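# Fit the camshaft into the engine case with timed gears

## Task

Put the camshaft into the engine case, which sits free on the table. Push the shaft fully home in the open bearing on the case's front face so the camshaft's large gear engages the small crank gear correctly timed: as they rotate, the marked tooth on the small gear must land in either of the two marked gaps on the large gear. The engine case must still be standing upright at the end.

## Robot and tools

ROBOT. There are two six-joint arms, left_arm and right_arm. Each has a parallel two-finger gripper and a wrist camera. The fingers point along the gripper's +z axis and close along its y axis. end_effector_position is the point midway between the finger pads, just under 1 cm behind the tips. Base roots in the scene frame: left_arm at (-0.036, +0.258, +0.003) m and right_arm at (-0.047, -0.370, +0.024) m, each yawed very slightly (quat_wxyz about (1, 0, 0, -0.02)).

FRAMES. Scene frame: origin at table-top height, midway between the nominal bases. +z is up, +x points out over the table, and left_arm is on the +y side. Camera image sides do not match the arm names. Reported positions, orientations and Hand targets are in the scene frame. Commanded offsets use the axes of each arm's own Hand target.

execute_actions(actions, cameras). actions is a list of actions. Each action is a list of at most 15 rows, and each row is one 1/30 s control step. A row always has 14 numbers in [-1, 1], even if only one arm moves: left_arm dx, dy, dz, rx, ry, rz, opening, then right_arm in the same order. dx to rz are an offset from that arm's Hand target as it stood when the action began, not from the previous row. Repeating the same offset in a new action therefore moves the arm further. Scale: 1.0 is 0.6 m for dx/dy/dz and 180 degrees for the rotation. rx, ry, rz together form a single rotation vector. If an action has fewer than 15 rows, its last row is held until step 15. Opening is absolute: +1 fully open (about 87 mm between pads), +0.5 about 69 mm, 0 about 43 mm, -0.5 about 18 mm, -1 closed. To leave an arm where it is, send six zeros, which re-commands its Hand target. Always resend the opening you want, because 0 is itself a command. cameras: list of camera names, ["all"], or []. An empty actions list returns the state plus images.

move(target, speed, blend, opening_speed, blocking, cameras). This tool drives each gripper in a straight line. target is either one 14-number row laid out as above, or a list of up to 15 such rows. Every row is an offset from the Hand targets at the start of the move, not from the previous row. speed is in m/s, from 0.002 to 2.9, default 0.25. Rotation is capped at twice that value in rad/s. You can give one speed or one per target. blend is a corner radius in m for a list of targets, and 0 means a stop at each one. opening_speed is the rate of change of the opening, in units per second on the -1..+1 scale, minimum 0.2. blocking=false returns after about 0.5 s while the move keeps running. The whole move is capped at 10 s. Paths do not steer around obstacles or the other arm. A fast move lags behind and overshoots its path. Do not route a path close to an arm's own base; go around it. The result adds a "move:" line reporting done, off_target, moving, held or fault, plus any limits that acted: limits=paced means the pose was clipped, limits=held means steps were withheld.

wait(seconds): 0 to 10 s; the robot keeps its last command. stop(): brakes a running move. zoom_image(camera, region): region is [x0, y0, x1, y1] in pixels, from the top-left corner, at most 504 wide and 504 high, taken from the newest image of that camera. Cameras: cam_head_left, cam_head_right, cam_left_wrist, cam_right_wrist, each 896x504. read_manual(section="licences") returns licence text only. finished_scene(scene) takes the current scene number, ends the scene and cannot be undone. Call it only after the camshaft sits correctly without the robot holding it.

RESULTS. Per arm you get end_effector_position (m), end_effector_quat_wxyz, Hand target (the last commanded pose after clipping; later offsets count from this), grip_measured (on the opening scale), Joint positions (the gripper entry runs 0 closed to 1 open), Joint velocities (may read "within noise"), Joint torques and Tool commands. Torques include the arm's own weight, carry an offset and noise, and for joints 1 to 3 wrap at ±28 N m. Reported poses can be off by a few cm. A gripper often stops short of its target or tilts at long reach. Check after every move, and send the remaining distance, or a turn-back, as a new offset. Each control step limits commanded orientation to within 40 degrees of the measured orientation.

GRIPPING. To hold a part, command an opening below the grip_measured reading at first contact. About 0.04 below gives full force (roughly 20 N per pad). Close slowly, because a fast close can squeeze too hard.

AVOID. Do not drop the camshaft or release it while it is moving. Do not knock the case over, slam into anything, or push hard against the case or table. A blocked arm keeps pressing until you command it back past its contact point. Keep the grippers, wrist cameras and housings away from each other: the clearance check does not protect them, and a press between the arms can fail the task. Nothing may fall off the table or be left off it. Avoid heavy force on the wrist camera cables. Holding loads, staying stretched out or pushing at unreachable poses heats the motors. MOTOR HOT appears at 75 °C. At 90 °C that arm folds up and stays idle, and at 100 °C it goes limp. Loose objects may occasionally be bumped by outside pushes.

Each tool is called after ">>>" as name(argument=value, ...), one argument or row to a line, values as JSON.

## Session

>>> execute_actions(
  actions=[],
)

Scene clock: 0.00 s.
left_arm: end_effector_position=(+0.3354, +0.2460, +0.0380) grip_measured=+0.983 end_effector_quat_wxyz=(+0.563, +0.010, +0.826, +0.018) | right_arm: end_effector_position=(+0.3242, -0.4210, +0.0665) grip_measured=+0.982 end_effector_quat_wxyz=(+0.568, +0.098, +0.811, -0.104)
Joint positions: left_arm=[-0.033 1.566 0.327 0.863 -0.09 0.008 0.991] | right_arm=[0.028 1.574 0.336 0.884 0.27 0.038 0.991]
Joint velocities: within noise
Joint torques (N m): no reading
Heat: left arm: 18 °C; right arm: 19 °C.
Hand target: left_arm +0.3385, +0.2458, +0.0432; +0.569, +0.009, +0.822, +0.018 | right_arm +0.3286, -0.4211, +0.0741; +0.578, +0.100, +0.804, -0.103
Tool commands: left_gripper/opening=+1.0 right_gripper/opening=+1.0

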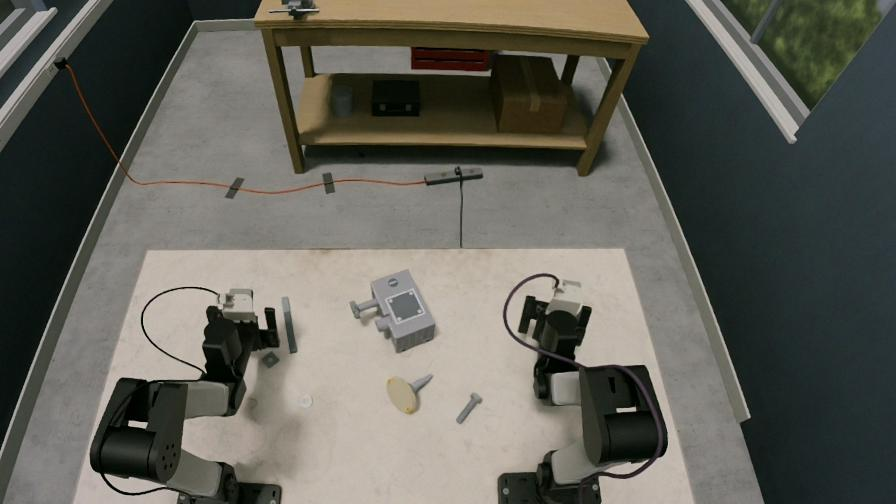

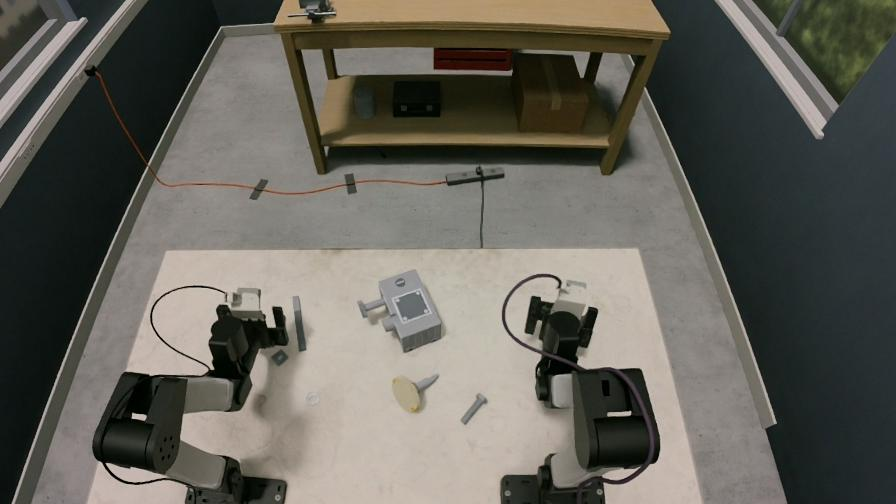

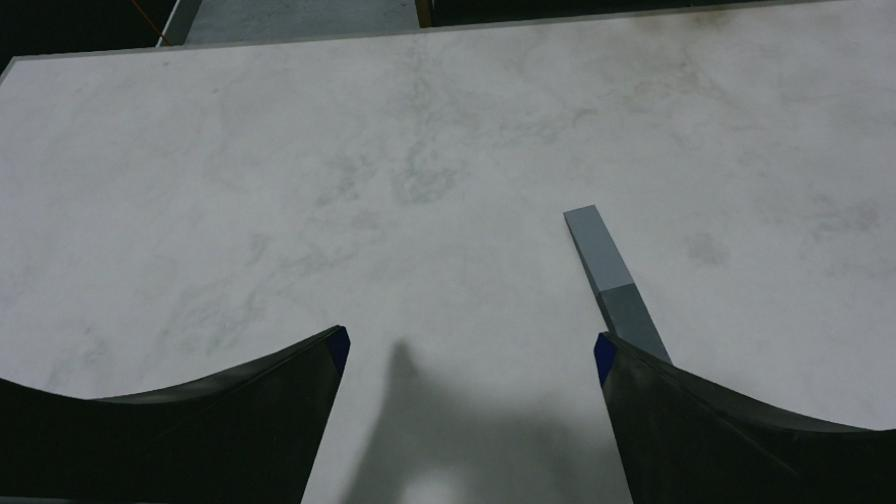

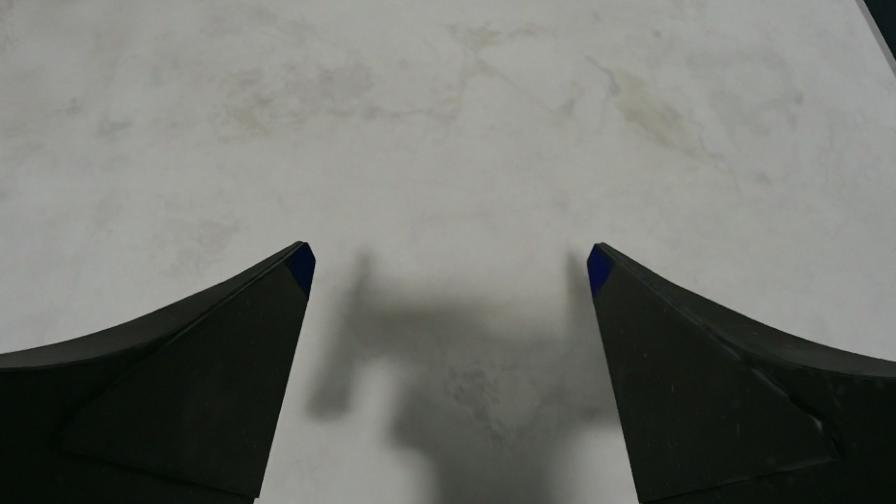

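>>> zoom_image(
  camera="cam_head_left",
  region=[330, 250, 500, 440],
)

>>> zoom_image(
  camera="cam_head_right",
  region=[340, 250, 510, 440],
)

Scaled by 2.653 from the camera's 896x504 image, which has a finer 1280x720 frame.

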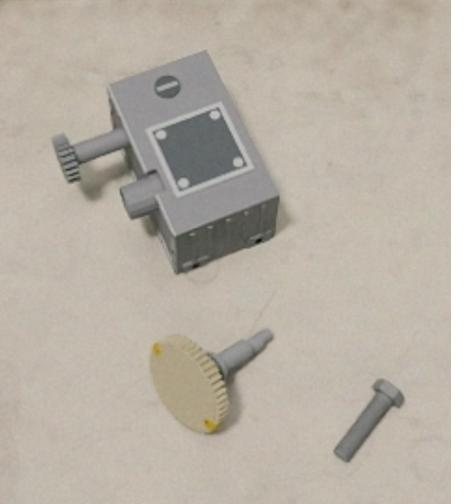

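Scaled by 2.653 from the camera's 896x504 image, which has a finer 1280x720 frame.

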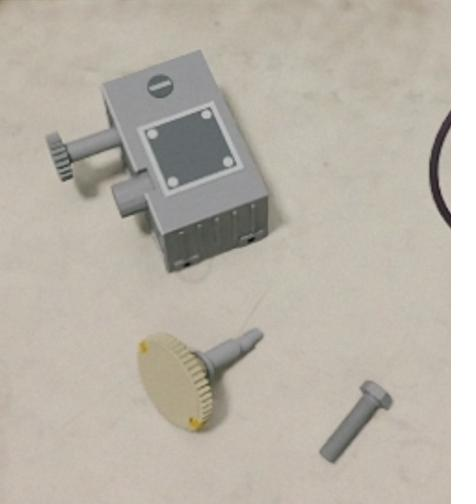

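>>> move(
  target=[-0.2,0.01,-0.18,0.26,-0.011,0.098,1,0,0,0,0,0,0,1],
  cameras=["all"],
)

Scene clock: 39.37 s.
left_arm: end_effector_position=(+0.2772, +0.2446, +0.1874) grip_measured=+0.983 end_effector_quat_wxyz=(+0.520, +0.353, +0.745, -0.223) | right_arm: end_effector_position=(+0.3242, -0.4210, +0.0665) grip_measured=+0.982 end_effector_quat_wxyz=(+0.568, +0.098, +0.811, -0.104)
Joint positions: left_arm=[0.469 1.257 0.942 -0.607 1.101 0.902 0.991] | right_arm=[0.028 1.574 0.336 0.884 0.27 0.038 0.991]
Joint torques (N m): left_arm=[-0.09 -2.17 7.65 1.16 0.65 0.06] | right_arm=[-0.16 -4.3 5.87 2.39 0.15 0.08]
Heat: left arm: 23 °C; right arm: 25 °C.
Hand target: left_arm +0.2795, +0.2456, +0.1934; +0.523, +0.356, +0.741, -0.225 | right_arm +0.3286, -0.4211, +0.0741; +0.578, +0.100, +0.804, -0.103
Off the commanded pose: left_arm 0.007 m, 1 deg | right_arm 0.009 m, 1 deg.
move: done

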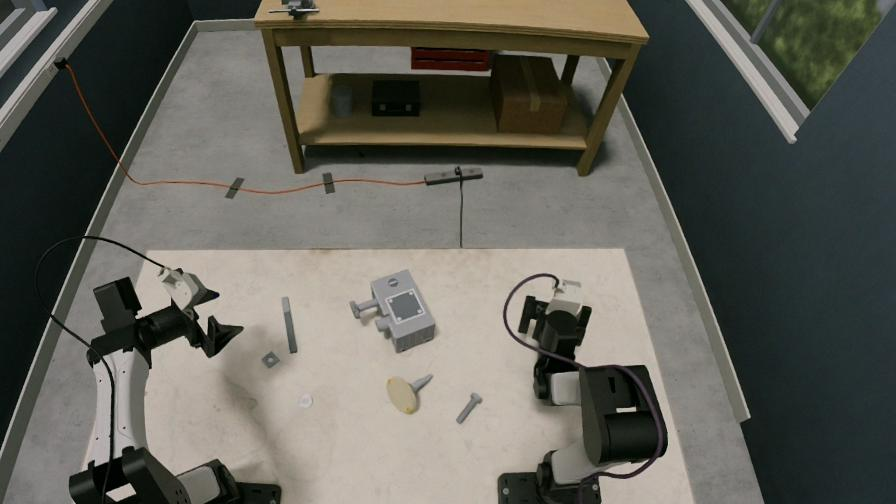

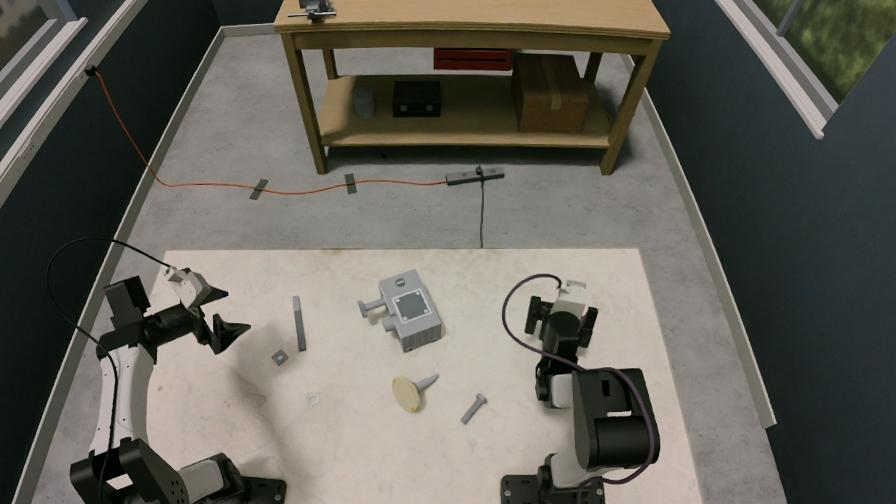

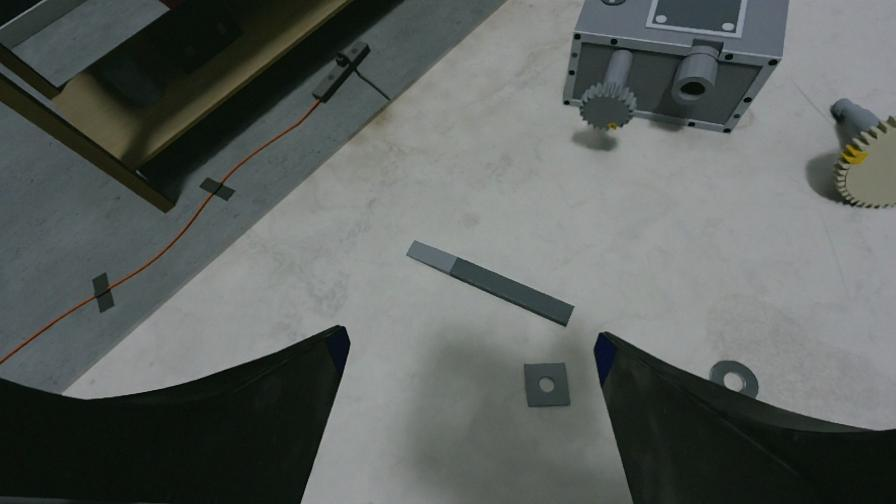

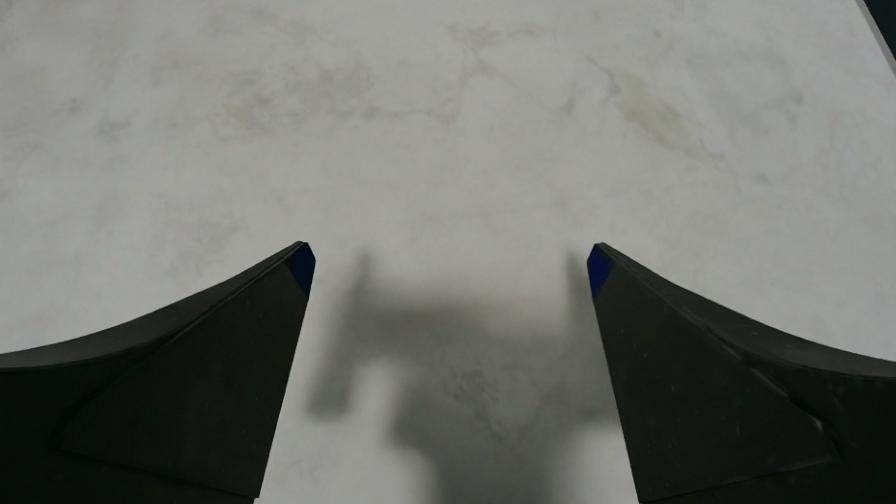

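>>> zoom_image(
  camera="cam_left_wrist",
  region=[540, 0, 896, 220],
)

Scaled by 1.416 from the camera's 896x504 image, which has a finer 1280x720 frame.

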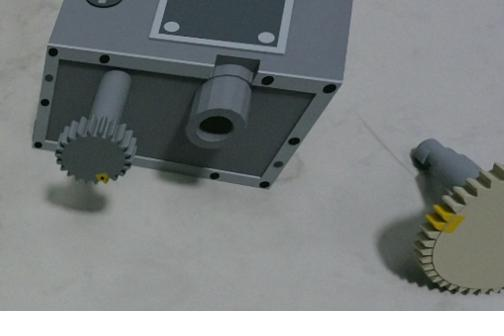

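>>> move(
  target=[0.085,-0.084,0.160,0.115,-0.198,-0.007,1,0,0,0,0,0,0,1],
  cameras=["cam_left_wrist","cam_head_left"],
)

Scene clock: 63.67 s.
left_arm: end_effector_position=(+0.2879, +0.1621, +0.1083) grip_measured=+0.983 end_effector_quat_wxyz=(+0.557, +0.429, +0.566, -0.430) | right_arm: end_effector_position=(+0.3242, -0.4210, +0.0665) grip_measured=+0.982 end_effector_quat_wxyz=(+0.568, +0.098, +0.811, -0.104)
Joint positions: left_arm=[0.3 1.697 0.689 0.239 1.558 0.759 0.991] | right_arm=[0.028 1.574 0.336 0.884 0.27 0.038 0.991]
Joint torques (N m): left_arm=[-0.88 -4.08 5.04 1.42 0.6 -0.01] | right_arm=[-0.2 -4.29 5.89 2.4 0.15 0.06]
Heat: left arm: 22 °C; right arm: 27 °C.
Hand target: left_arm +0.2901, +0.1603, +0.1100; +0.650, +0.350, +0.498, -0.455 | right_arm +0.3286, -0.4211, +0.0741; +0.578, +0.100, +0.804, -0.103
Off the commanded pose: left_arm 0.003 m, 16 deg | right_arm 0.009 m, 1 deg.
joint sent to its limit (left arm) — joint 5 (wrist yaw), upper limit. The joint targets are off in orientation, not in position.
move: off_target (left_arm)
Images, in order (width x height): cam_head_left 896x504, cam_left_wrist 896x504.

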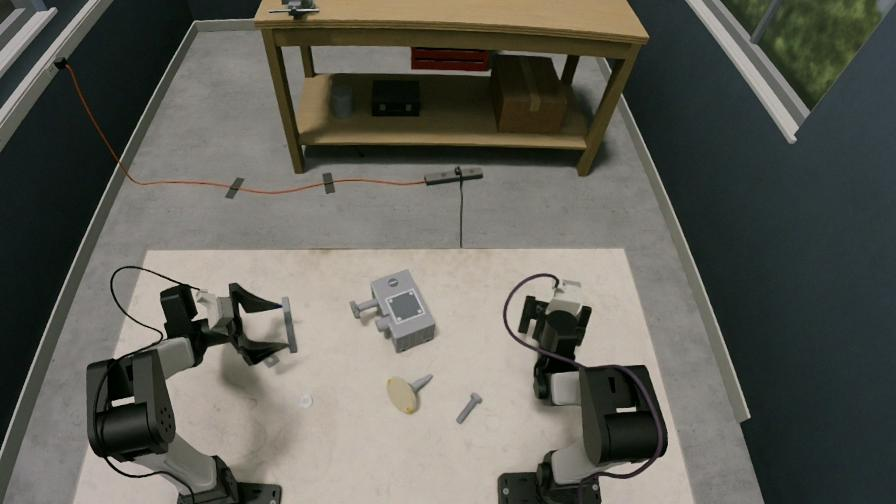

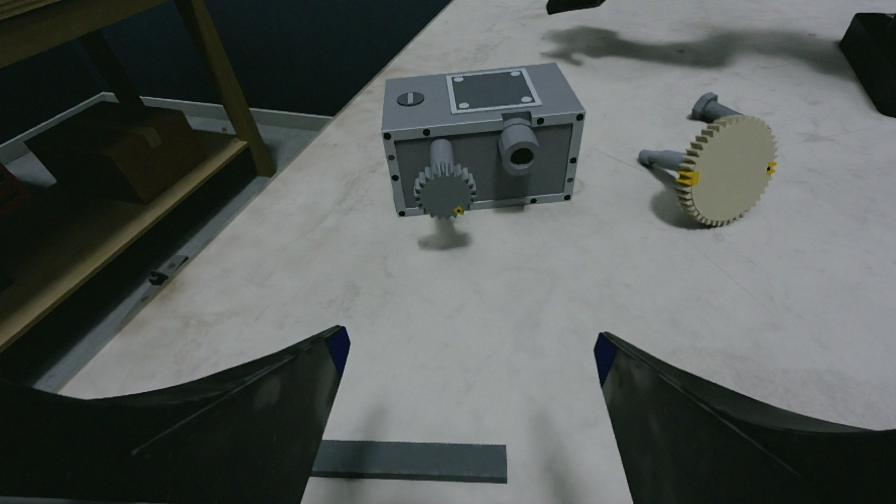

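>>> zoom_image(
  camera="cam_left_wrist",
  region=[370, 50, 600, 260],
)

>>> zoom_image(
  camera="cam_left_wrist",
  region=[610, 80, 800, 240],
)

Scaled by 2.191 from the camera's 896x504 image, which has a finer 1280x720 frame.

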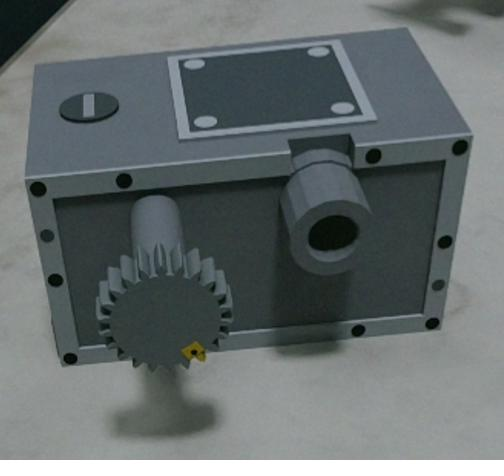

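Scaled by 2.653 from the camera's 896x504 image, which has a finer 1280x720 frame.

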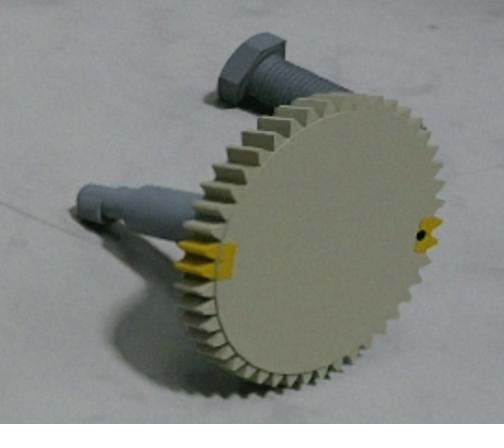

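>>> move(
  target=[-0.017,-0.008,0.13,0,0,0,1,0,0,0,0,0,0,1],
  cameras=["cam_left_wrist"],
)

>>> zoom_image(
  camera="cam_left_wrist",
  region=[350, 120, 650, 330],
)

Scene clock: 152.73 s.
left_arm: end_effector_position=(+0.3102, +0.0925, +0.1359) grip_measured=+0.983 end_effector_quat_wxyz=(+0.595, +0.373, +0.571, -0.425) | right_arm: end_effector_position=(+0.3242, -0.4210, +0.0665) grip_measured=+0.982 end_effector_quat_wxyz=(+0.568, +0.098, +0.811, -0.104)
Joint positions: left_arm=[0.046 1.83 0.528 1.493 1.195 -0.219 0.991] | right_arm=[0.028 1.574 0.336 0.884 0.27 0.038 0.991]
Joint torques (N m): left_arm=[-1.05 -4.27 3.07 2.08 -0.16 -0.06] | right_arm=[-0.12 -4.29 5.85 2.42 0.15 0.05]
Heat: left arm: 22 °C; right arm: 31 °C.
Hand target: left_arm +0.3104, +0.0904, +0.1402; +0.650, +0.350, +0.498, -0.455 | right_arm +0.3286, -0.4211, +0.0741; +0.578, +0.100, +0.804, -0.103
Off the commanded pose: left_arm 0.005 m, 11 deg | right_arm 0.009 m, 1 deg.
joint sent to its limit (left arm) — joint 4 (wrist pitch), upper limit. The joint targets are off in orientation, not in position.
move: off_target (left_arm)
Images, in order (width x height): cam_left_wrist 896x504.

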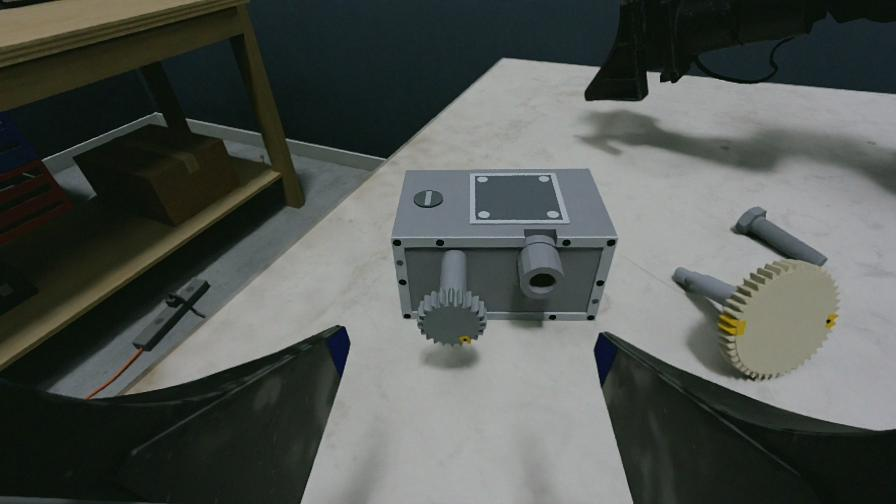

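Scaled by 1.680 from the camera's 896x504 image, which has a finer 1280x720 frame.

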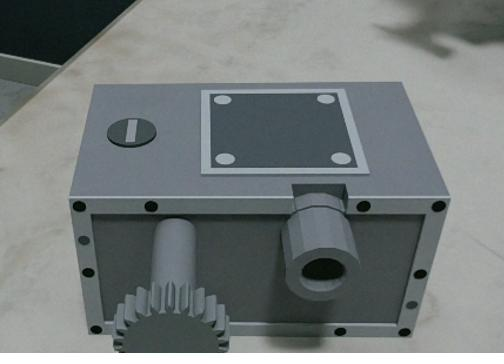

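>>> zoom_image(
  camera="cam_left_wrist",
  region=[390, 230, 620, 360],
)

>>> zoom_image(
  camera="cam_left_wrist",
  region=[400, 270, 510, 350],
)

>>> zoom_image(
  camera="cam_left_wrist",
  region=[660, 230, 860, 390],
)

Scaled by 2.191 from the camera's 896x504 image, which has a finer 1280x720 frame.

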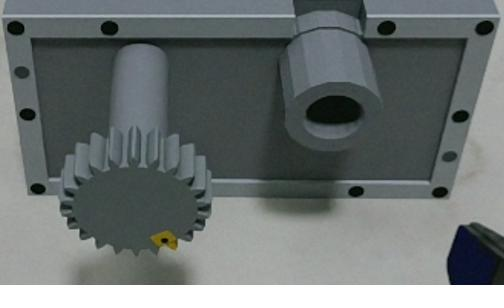

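Scaled by 4.582 from the camera's 896x504 image, which has a finer 1280x720 frame.

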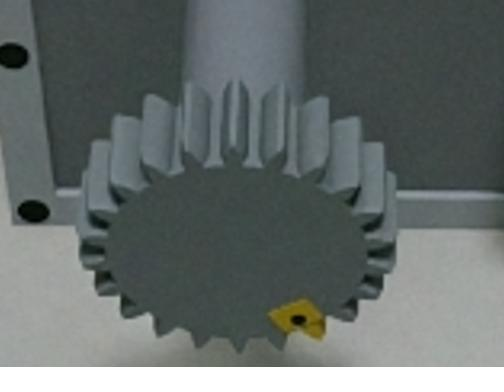

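Scaled by 2.520 from the camera's 896x504 image, which has a finer 1280x720 frame.

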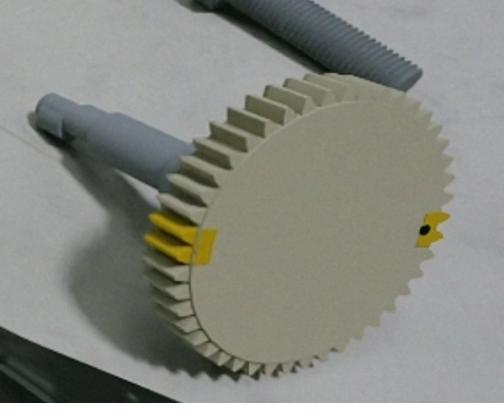

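>>> move(
  target=[
    [-0.03,0.012,-0.135,0,0,0,1,-0.132,0.13,-0.288,-0.156,0.096,-0.015,0.2],
    [-0.03,0.012,-0.135,0,0,0,1,0.088,0.333,-0.486,-0.312,0.192,-0.031,0.2],
  ],
  blend=[0.03,0],
  cameras=["all"],
)

Scene clock: 235.53 s.
left_arm: end_effector_position=(+0.2904, +0.1688, +0.1256) grip_measured=+0.983 end_effector_quat_wxyz=(+0.579, +0.363, +0.598, -0.419) | right_arm: end_effector_position=(+0.1048, -0.1489, +0.1072) grip_measured=+0.200 end_effector_quat_wxyz=(+0.298, -0.193, +0.891, +0.282)
Joint positions: left_arm=[0.321 1.8 0.479 1.493 1.448 -0.252 0.991] | right_arm=[0.879 0.917 0.486 -0.3 -0.099 0.456 0.6]
Joint torques (N m): left_arm=[0.16 -6.41 2.89 1.94 0.08 -0.06] | right_arm=[0.58 -0.83 5.98 2.31 0.02 0.15]
Heat: left arm: 28 °C; right arm: 33 °C.
Hand target: left_arm +0.2887, +0.1707, +0.1365; +0.650, +0.350, +0.498, -0.455 | right_arm +0.1028, -0.1456, +0.1048; +0.296, -0.192, +0.890, +0.288
Off the commanded pose: left_arm 0.011 m, 15 deg | right_arm 0.004 m, 1 deg.
joint sent to its limit (left arm) — joint 4 (wrist pitch), upper limit. The joint targets are off in orientation, not in position.
move: off_target (left_arm)

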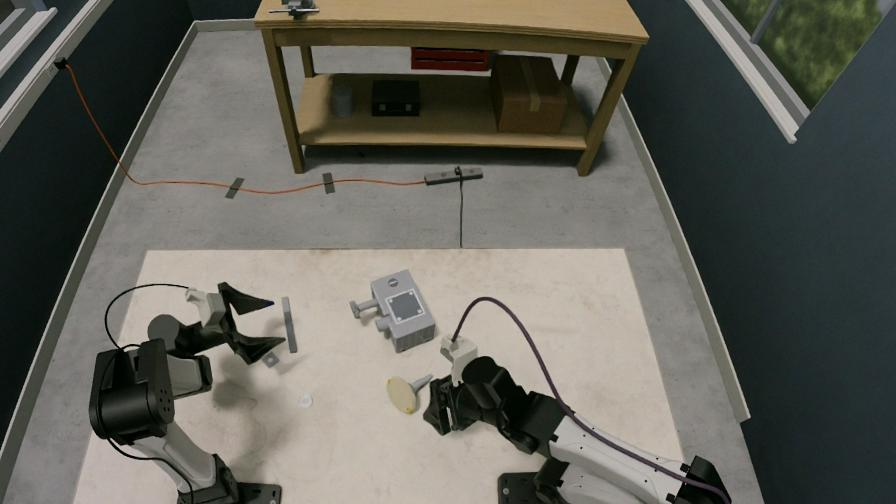

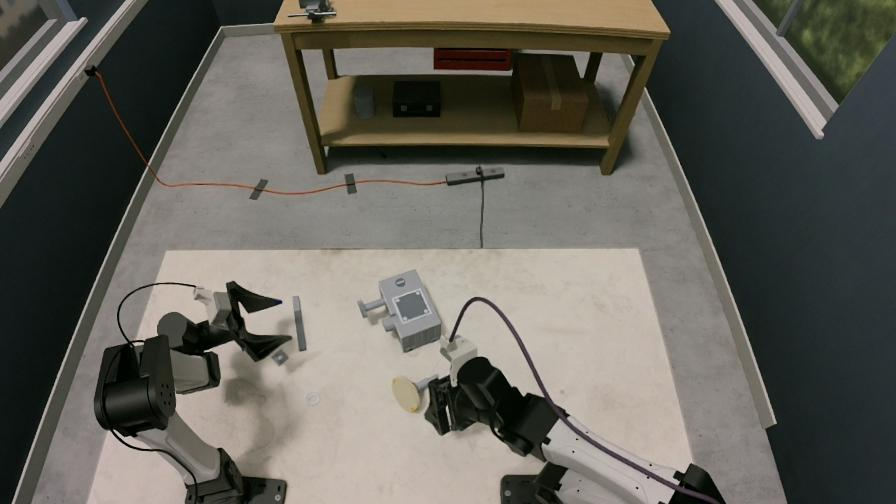

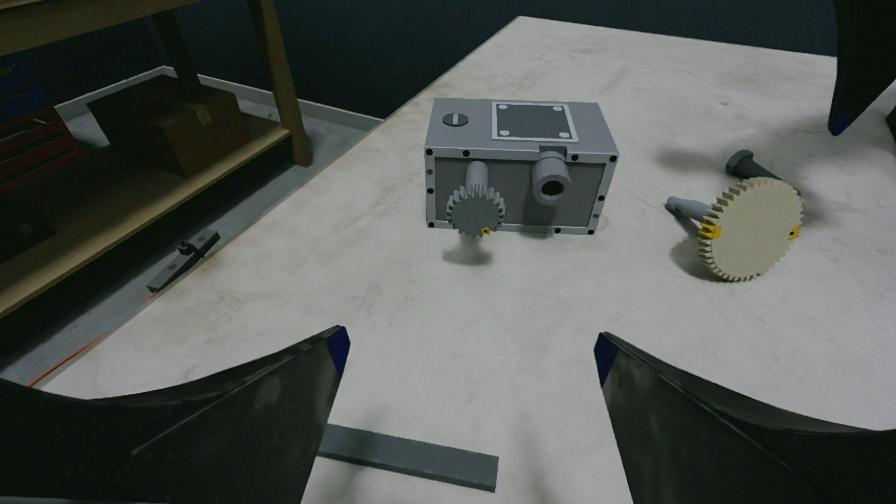

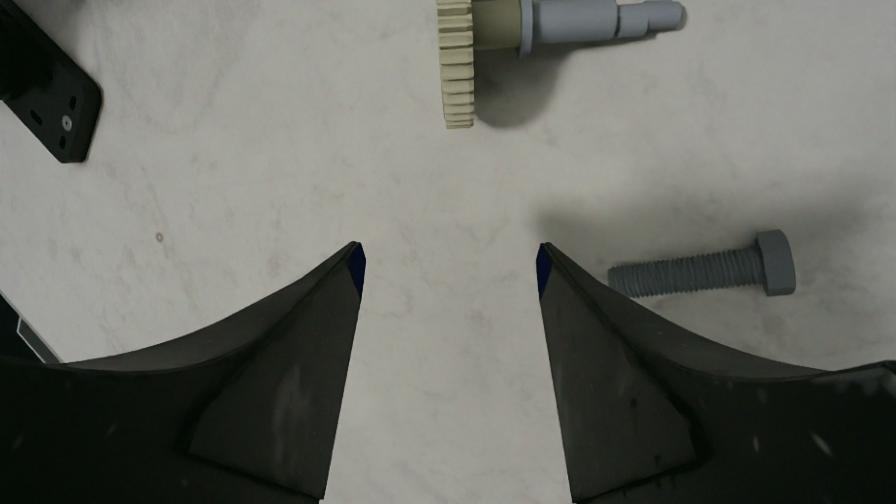

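>>> move(
  target=[0,0,0,0,0,0,1,0,-0.004,0.1,0,0,0,0.2],
  speed=0.12,
  cameras=["cam_right_wrist","cam_left_wrist"],
)

Scene clock: 243.27 s.
left_arm: end_effector_position=(+0.2904, +0.1688, +0.1256) grip_measured=+0.983 end_effector_quat_wxyz=(+0.579, +0.363, +0.598, -0.419) | right_arm: end_effector_position=(+0.1290, -0.1124, +0.0649) grip_measured=+0.200 end_effector_quat_wxyz=(+0.291, -0.195, +0.892, +0.285)
Joint positions: left_arm=[0.321 1.8 0.479 1.493 1.448 -0.252 0.991] | right_arm=[0.898 1.247 0.465 0.046 -0.099 0.47 0.6]
Joint torques (N m): left_arm=[0.16 -6.42 2.89 1.94 0.09 -0.06] | right_arm=[0.62 -2.25 5.72 2.35 0.19 0.16]
Heat: left arm: 28 °C; right arm: 32 °C.
Hand target: left_arm +0.2887, +0.1707, +0.1365; +0.650, +0.350, +0.498, -0.455 | right_arm +0.1292, -0.1098, +0.0644; +0.296, -0.192, +0.890, +0.288
Off the commanded pose: left_arm 0.011 m, 15 deg | right_arm 0.003 m, 1 deg.
joint sent to its limit (left arm) — joint 4 (wrist pitch), upper limit. The joint targets are off in orientation, not in position.
move: off_target (left_arm)
Images, in order (width x height): cam_left_wrist 896x504, cam_right_wrist 896x504.

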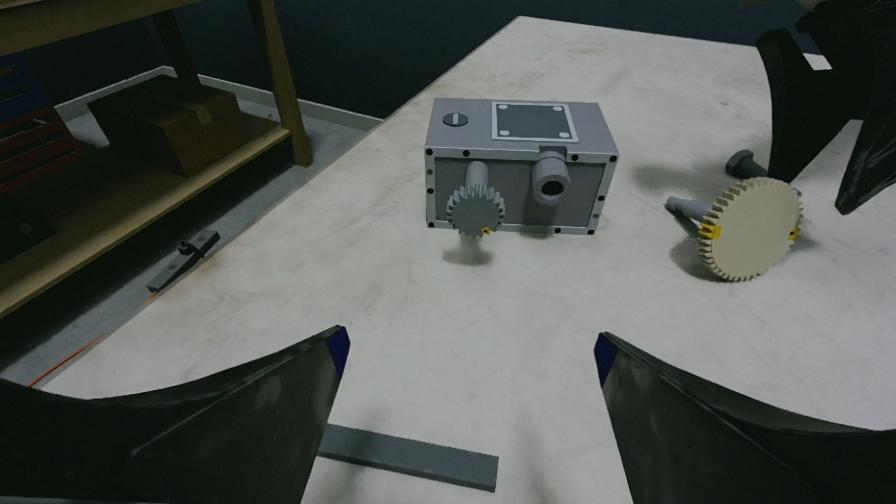

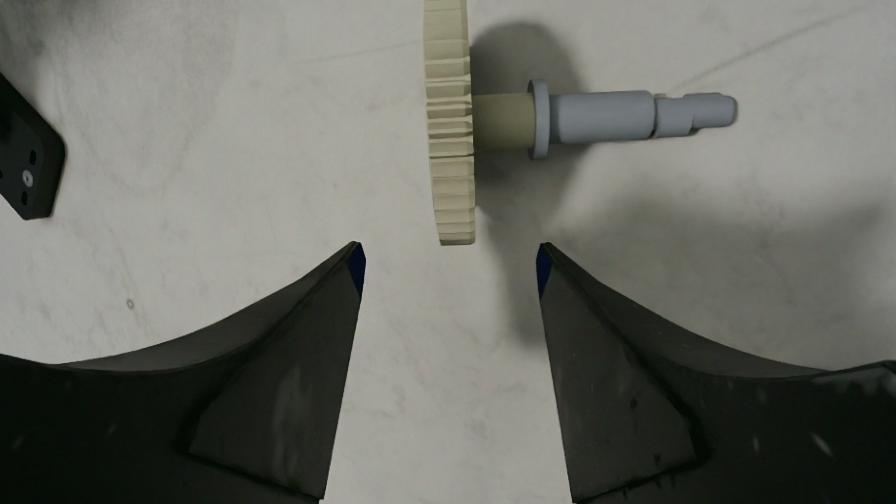

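>>> move(
  target=[0,0,0,0,0,0,1,-0.01,-0.004,0.03,0,0,0,0.2],
  speed=0.08,
  cameras=["cam_right_wrist","cam_left_wrist"],
)

>>> zoom_image(
  camera="cam_left_wrist",
  region=[640, 80, 896, 300],
)

Scene clock: 265.10 s.
left_arm: end_effector_position=(+0.2904, +0.1688, +0.1256) grip_measured=+0.983 end_effector_quat_wxyz=(+0.579, +0.363, +0.598, -0.419) | right_arm: end_effector_position=(+0.1331, -0.1078, +0.0461) grip_measured=+0.200 end_effector_quat_wxyz=(+0.281, -0.195, +0.898, +0.277)
Joint positions: left_arm=[0.321 1.8 0.479 1.493 1.448 -0.252 0.991] | right_arm=[0.898 1.35 0.465 0.121 -0.099 0.47 0.6]
Joint torques (N m): left_arm=[0.12 -6.41 2.86 1.94 0.08 -0.07] | right_arm=[-0.51 -2.61 8.16 2.32 0.07 0.04]
Heat: left arm: 29 °C; right arm: 32 °C.
Hand target: left_arm +0.2887, +0.1707, +0.1365; +0.650, +0.350, +0.498, -0.455 | right_arm +0.1424, -0.0993, +0.0555; +0.297, -0.192, +0.890, +0.288
Off the commanded pose: left_arm 0.011 m, 15 deg | right_arm 0.016 m, 2 deg.
joint sent to its limit (left arm) — joint 4 (wrist pitch), upper limit. The joint targets are off in orientation, not in position.
move: off_target (left_arm, right_arm)
Images, in order (width x height): cam_left_wrist 896x504, cam_right_wrist 896x504.

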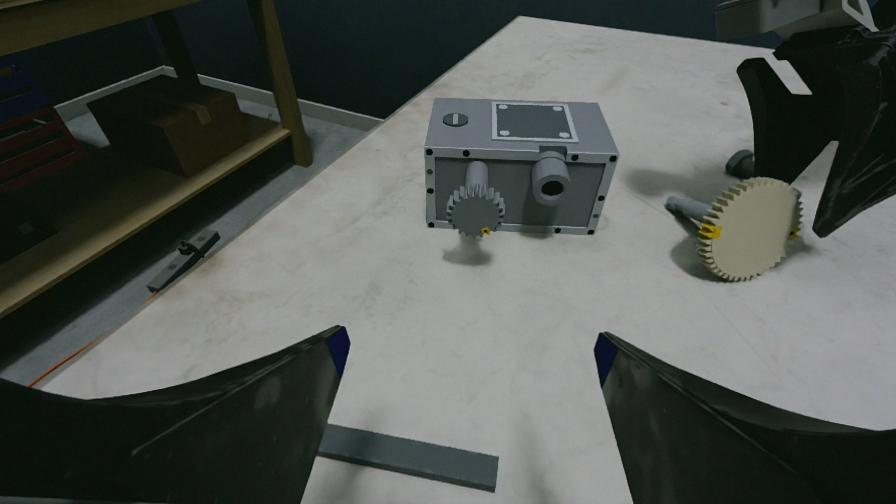

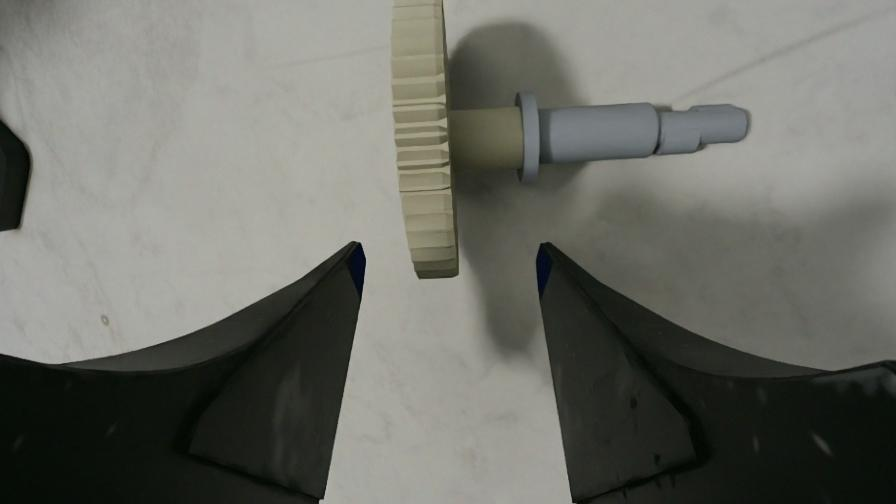

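Scaled by 1.969 from the camera's 896x504 image, which has a finer 1280x720 frame.

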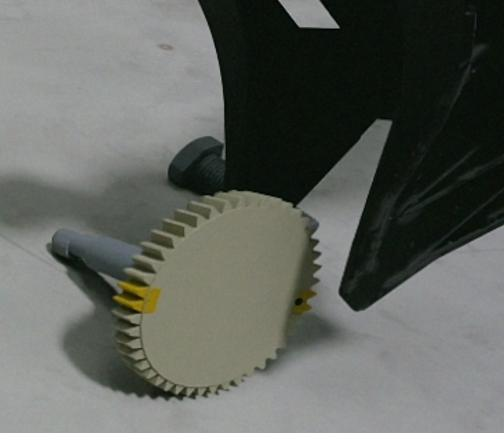

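>>> move(
  target=[0,0,0,0,0,0,1,0,0,0,0,0,0,0.2],
  speed=0.08,
  cameras=["cam_right_wrist","cam_left_wrist"],
)

Scene clock: 273.80 s.
left_arm: end_effector_position=(+0.2904, +0.1688, +0.1256) grip_measured=+0.983 end_effector_quat_wxyz=(+0.579, +0.363, +0.598, -0.419) | right_arm: end_effector_position=(+0.1332, -0.1077, +0.0462) grip_measured=+0.200 end_effector_quat_wxyz=(+0.281, -0.195, +0.898, +0.278)
Joint positions: left_arm=[0.321 1.8 0.479 1.493 1.448 -0.252 0.991] | right_arm=[0.898 1.35 0.465 0.122 -0.099 0.47 0.6]
Joint torques (N m): left_arm=[0.14 -6.41 2.88 1.94 0.08 -0.06] | right_arm=[-0.61 -2.5 8.13 2.34 0.08 0.05]
Heat: left arm: 29 °C; right arm: 32 °C.
Hand target: left_arm +0.2887, +0.1707, +0.1365; +0.650, +0.350, +0.498, -0.455 | right_arm +0.1424, -0.0993, +0.0555; +0.297, -0.192, +0.890, +0.288
Off the commanded pose: left_arm 0.011 m, 15 deg | right_arm 0.015 m, 2 deg.
joint sent to its limit (left arm) — joint 4 (wrist pitch), upper limit. The joint targets are off in orientation, not in position.
move: off_target (left_arm, right_arm)
Images, in order (width x height): cam_left_wrist 896x504, cam_right_wrist 896x504.

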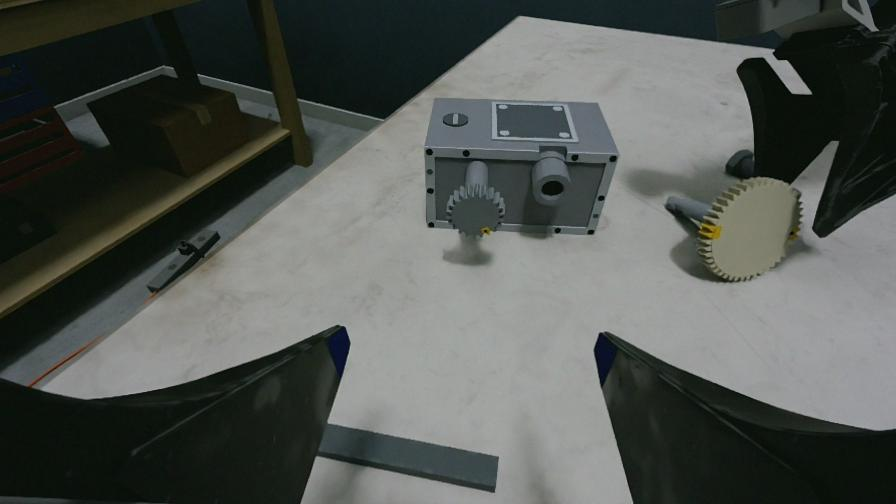

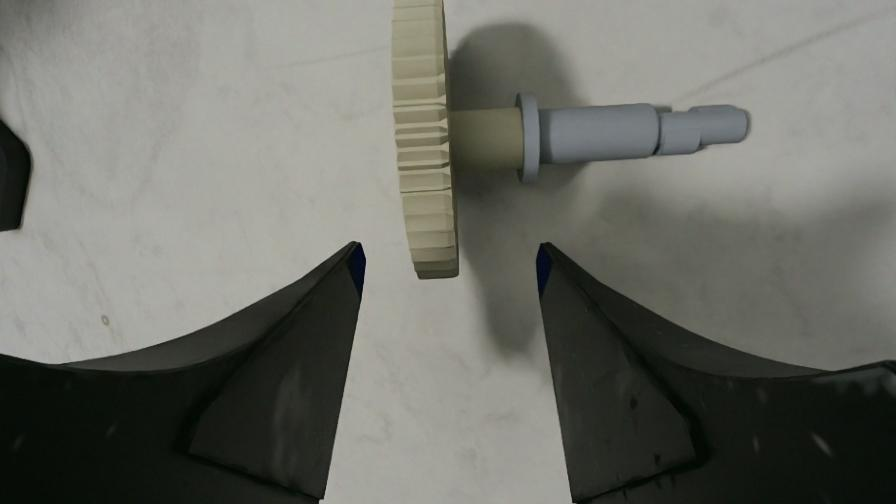

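>>> move(
  target=[0,0,0,0,0,0,1,-0.028,0.009,0.005,0,0,0,0.2],
  speed=0.08,
  cameras=["cam_right_wrist","cam_left_wrist"],
)

Scene clock: 292.80 s.
left_arm: end_effector_position=(+0.2904, +0.1688, +0.1256) grip_measured=+0.983 end_effector_quat_wxyz=(+0.579, +0.363, +0.598, -0.419) | right_arm: end_effector_position=(+0.1437, -0.0983, +0.0550) grip_measured=+0.200 end_effector_quat_wxyz=(+0.284, -0.193, +0.897, +0.279)
Joint positions: left_arm=[0.321 1.8 0.479 1.493 1.448 -0.252 0.991] | right_arm=[0.892 1.382 0.527 0.098 -0.101 0.47 0.6]
Joint torques (N m): left_arm=[0.18 -6.39 2.86 1.94 0.09 -0.06] | right_arm=[-0.88 -3.03 9.46 2.07 0.03 0]
Heat: left arm: 29 °C; right arm: 33 °C.
Hand target: left_arm +0.2887, +0.1707, +0.1365; +0.650, +0.350, +0.498, -0.455 | right_arm +0.1535, -0.0905, +0.0663; +0.297, -0.192, +0.890, +0.288
Off the commanded pose: left_arm 0.011 m, 15 deg | right_arm 0.017 m, 2 deg.
joint sent to its limit (left arm) — joint 4 (wrist pitch), upper limit. The joint targets are off in orientation, not in position.
move: off_target (left_arm, right_arm)
Images, in order (width x height): cam_left_wrist 896x504, cam_right_wrist 896x504.

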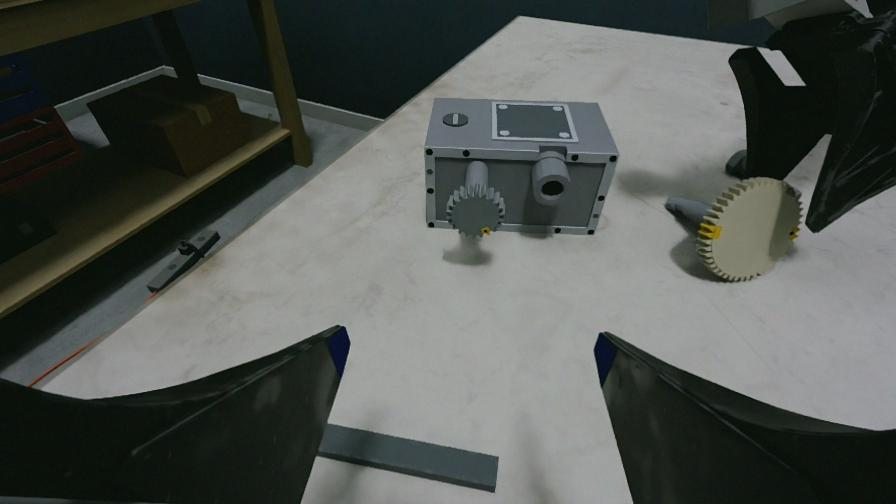

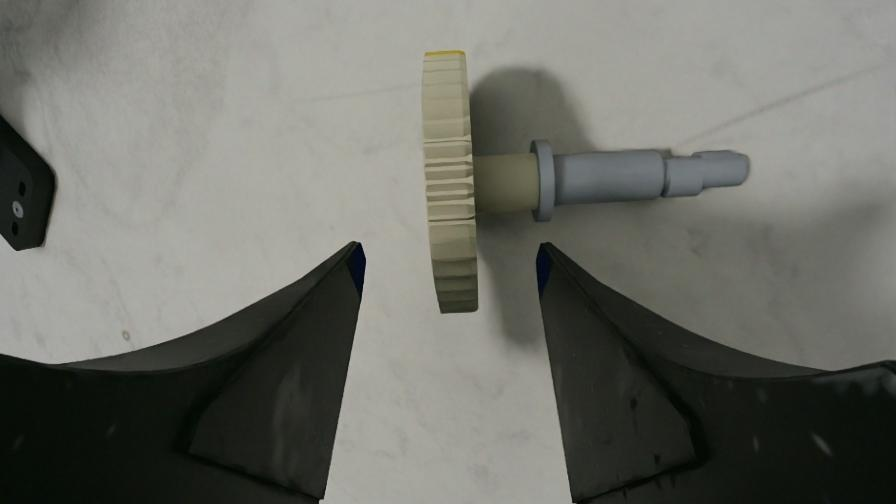

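>>> move(
  target=[0,0,0,0,0,0,1,0,0,0,0,0,0,-0.85],
  speed=0.08,
  opening_speed=0.6,
  cameras=["cam_right_wrist","cam_left_wrist"],
)

Scene clock: 302.57 s.
left_arm: end_effector_position=(+0.2904, +0.1688, +0.1256) grip_measured=+0.983 end_effector_quat_wxyz=(+0.579, +0.363, +0.598, -0.419) | right_arm: end_effector_position=(+0.1434, -0.0985, +0.0547) grip_measured=-0.651 end_effector_quat_wxyz=(+0.283, -0.193, +0.897, +0.278)
Joint positions: left_arm=[0.321 1.8 0.479 1.493 1.448 -0.252 0.991] | right_arm=[0.892 1.382 0.527 0.096 -0.101 0.47 0.175]
Joint torques (N m): left_arm=[0.18 -6.38 2.85 1.93 0.08 -0.06] | right_arm=[-0.84 -3.07 9.47 2.1 0.02 -0.04]
Heat: left arm: 29 °C; right arm: 33 °C.
Hand target: left_arm +0.2887, +0.1707, +0.1365; +0.650, +0.350, +0.498, -0.455 | right_arm +0.1535, -0.0905, +0.0663; +0.296, -0.192, +0.890, +0.288
Off the commanded pose: left_arm 0.011 m, 15 deg | right_arm 0.017 m, 2 deg.
joint sent to its limit (left arm) — joint 4 (wrist pitch), upper limit. The joint targets are off in orientation, not in position.
move: off_target (left_arm, right_arm)
Images, in order (width x height): cam_left_wrist 896x504, cam_right_wrist 896x504.

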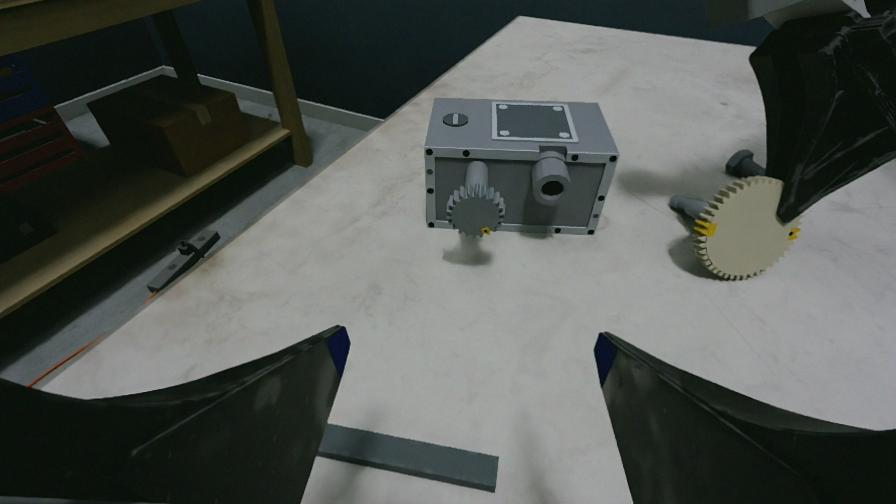

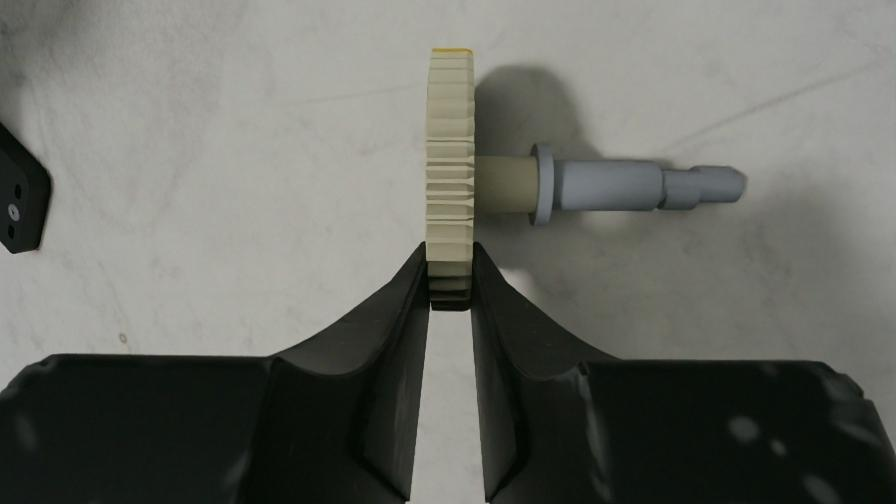

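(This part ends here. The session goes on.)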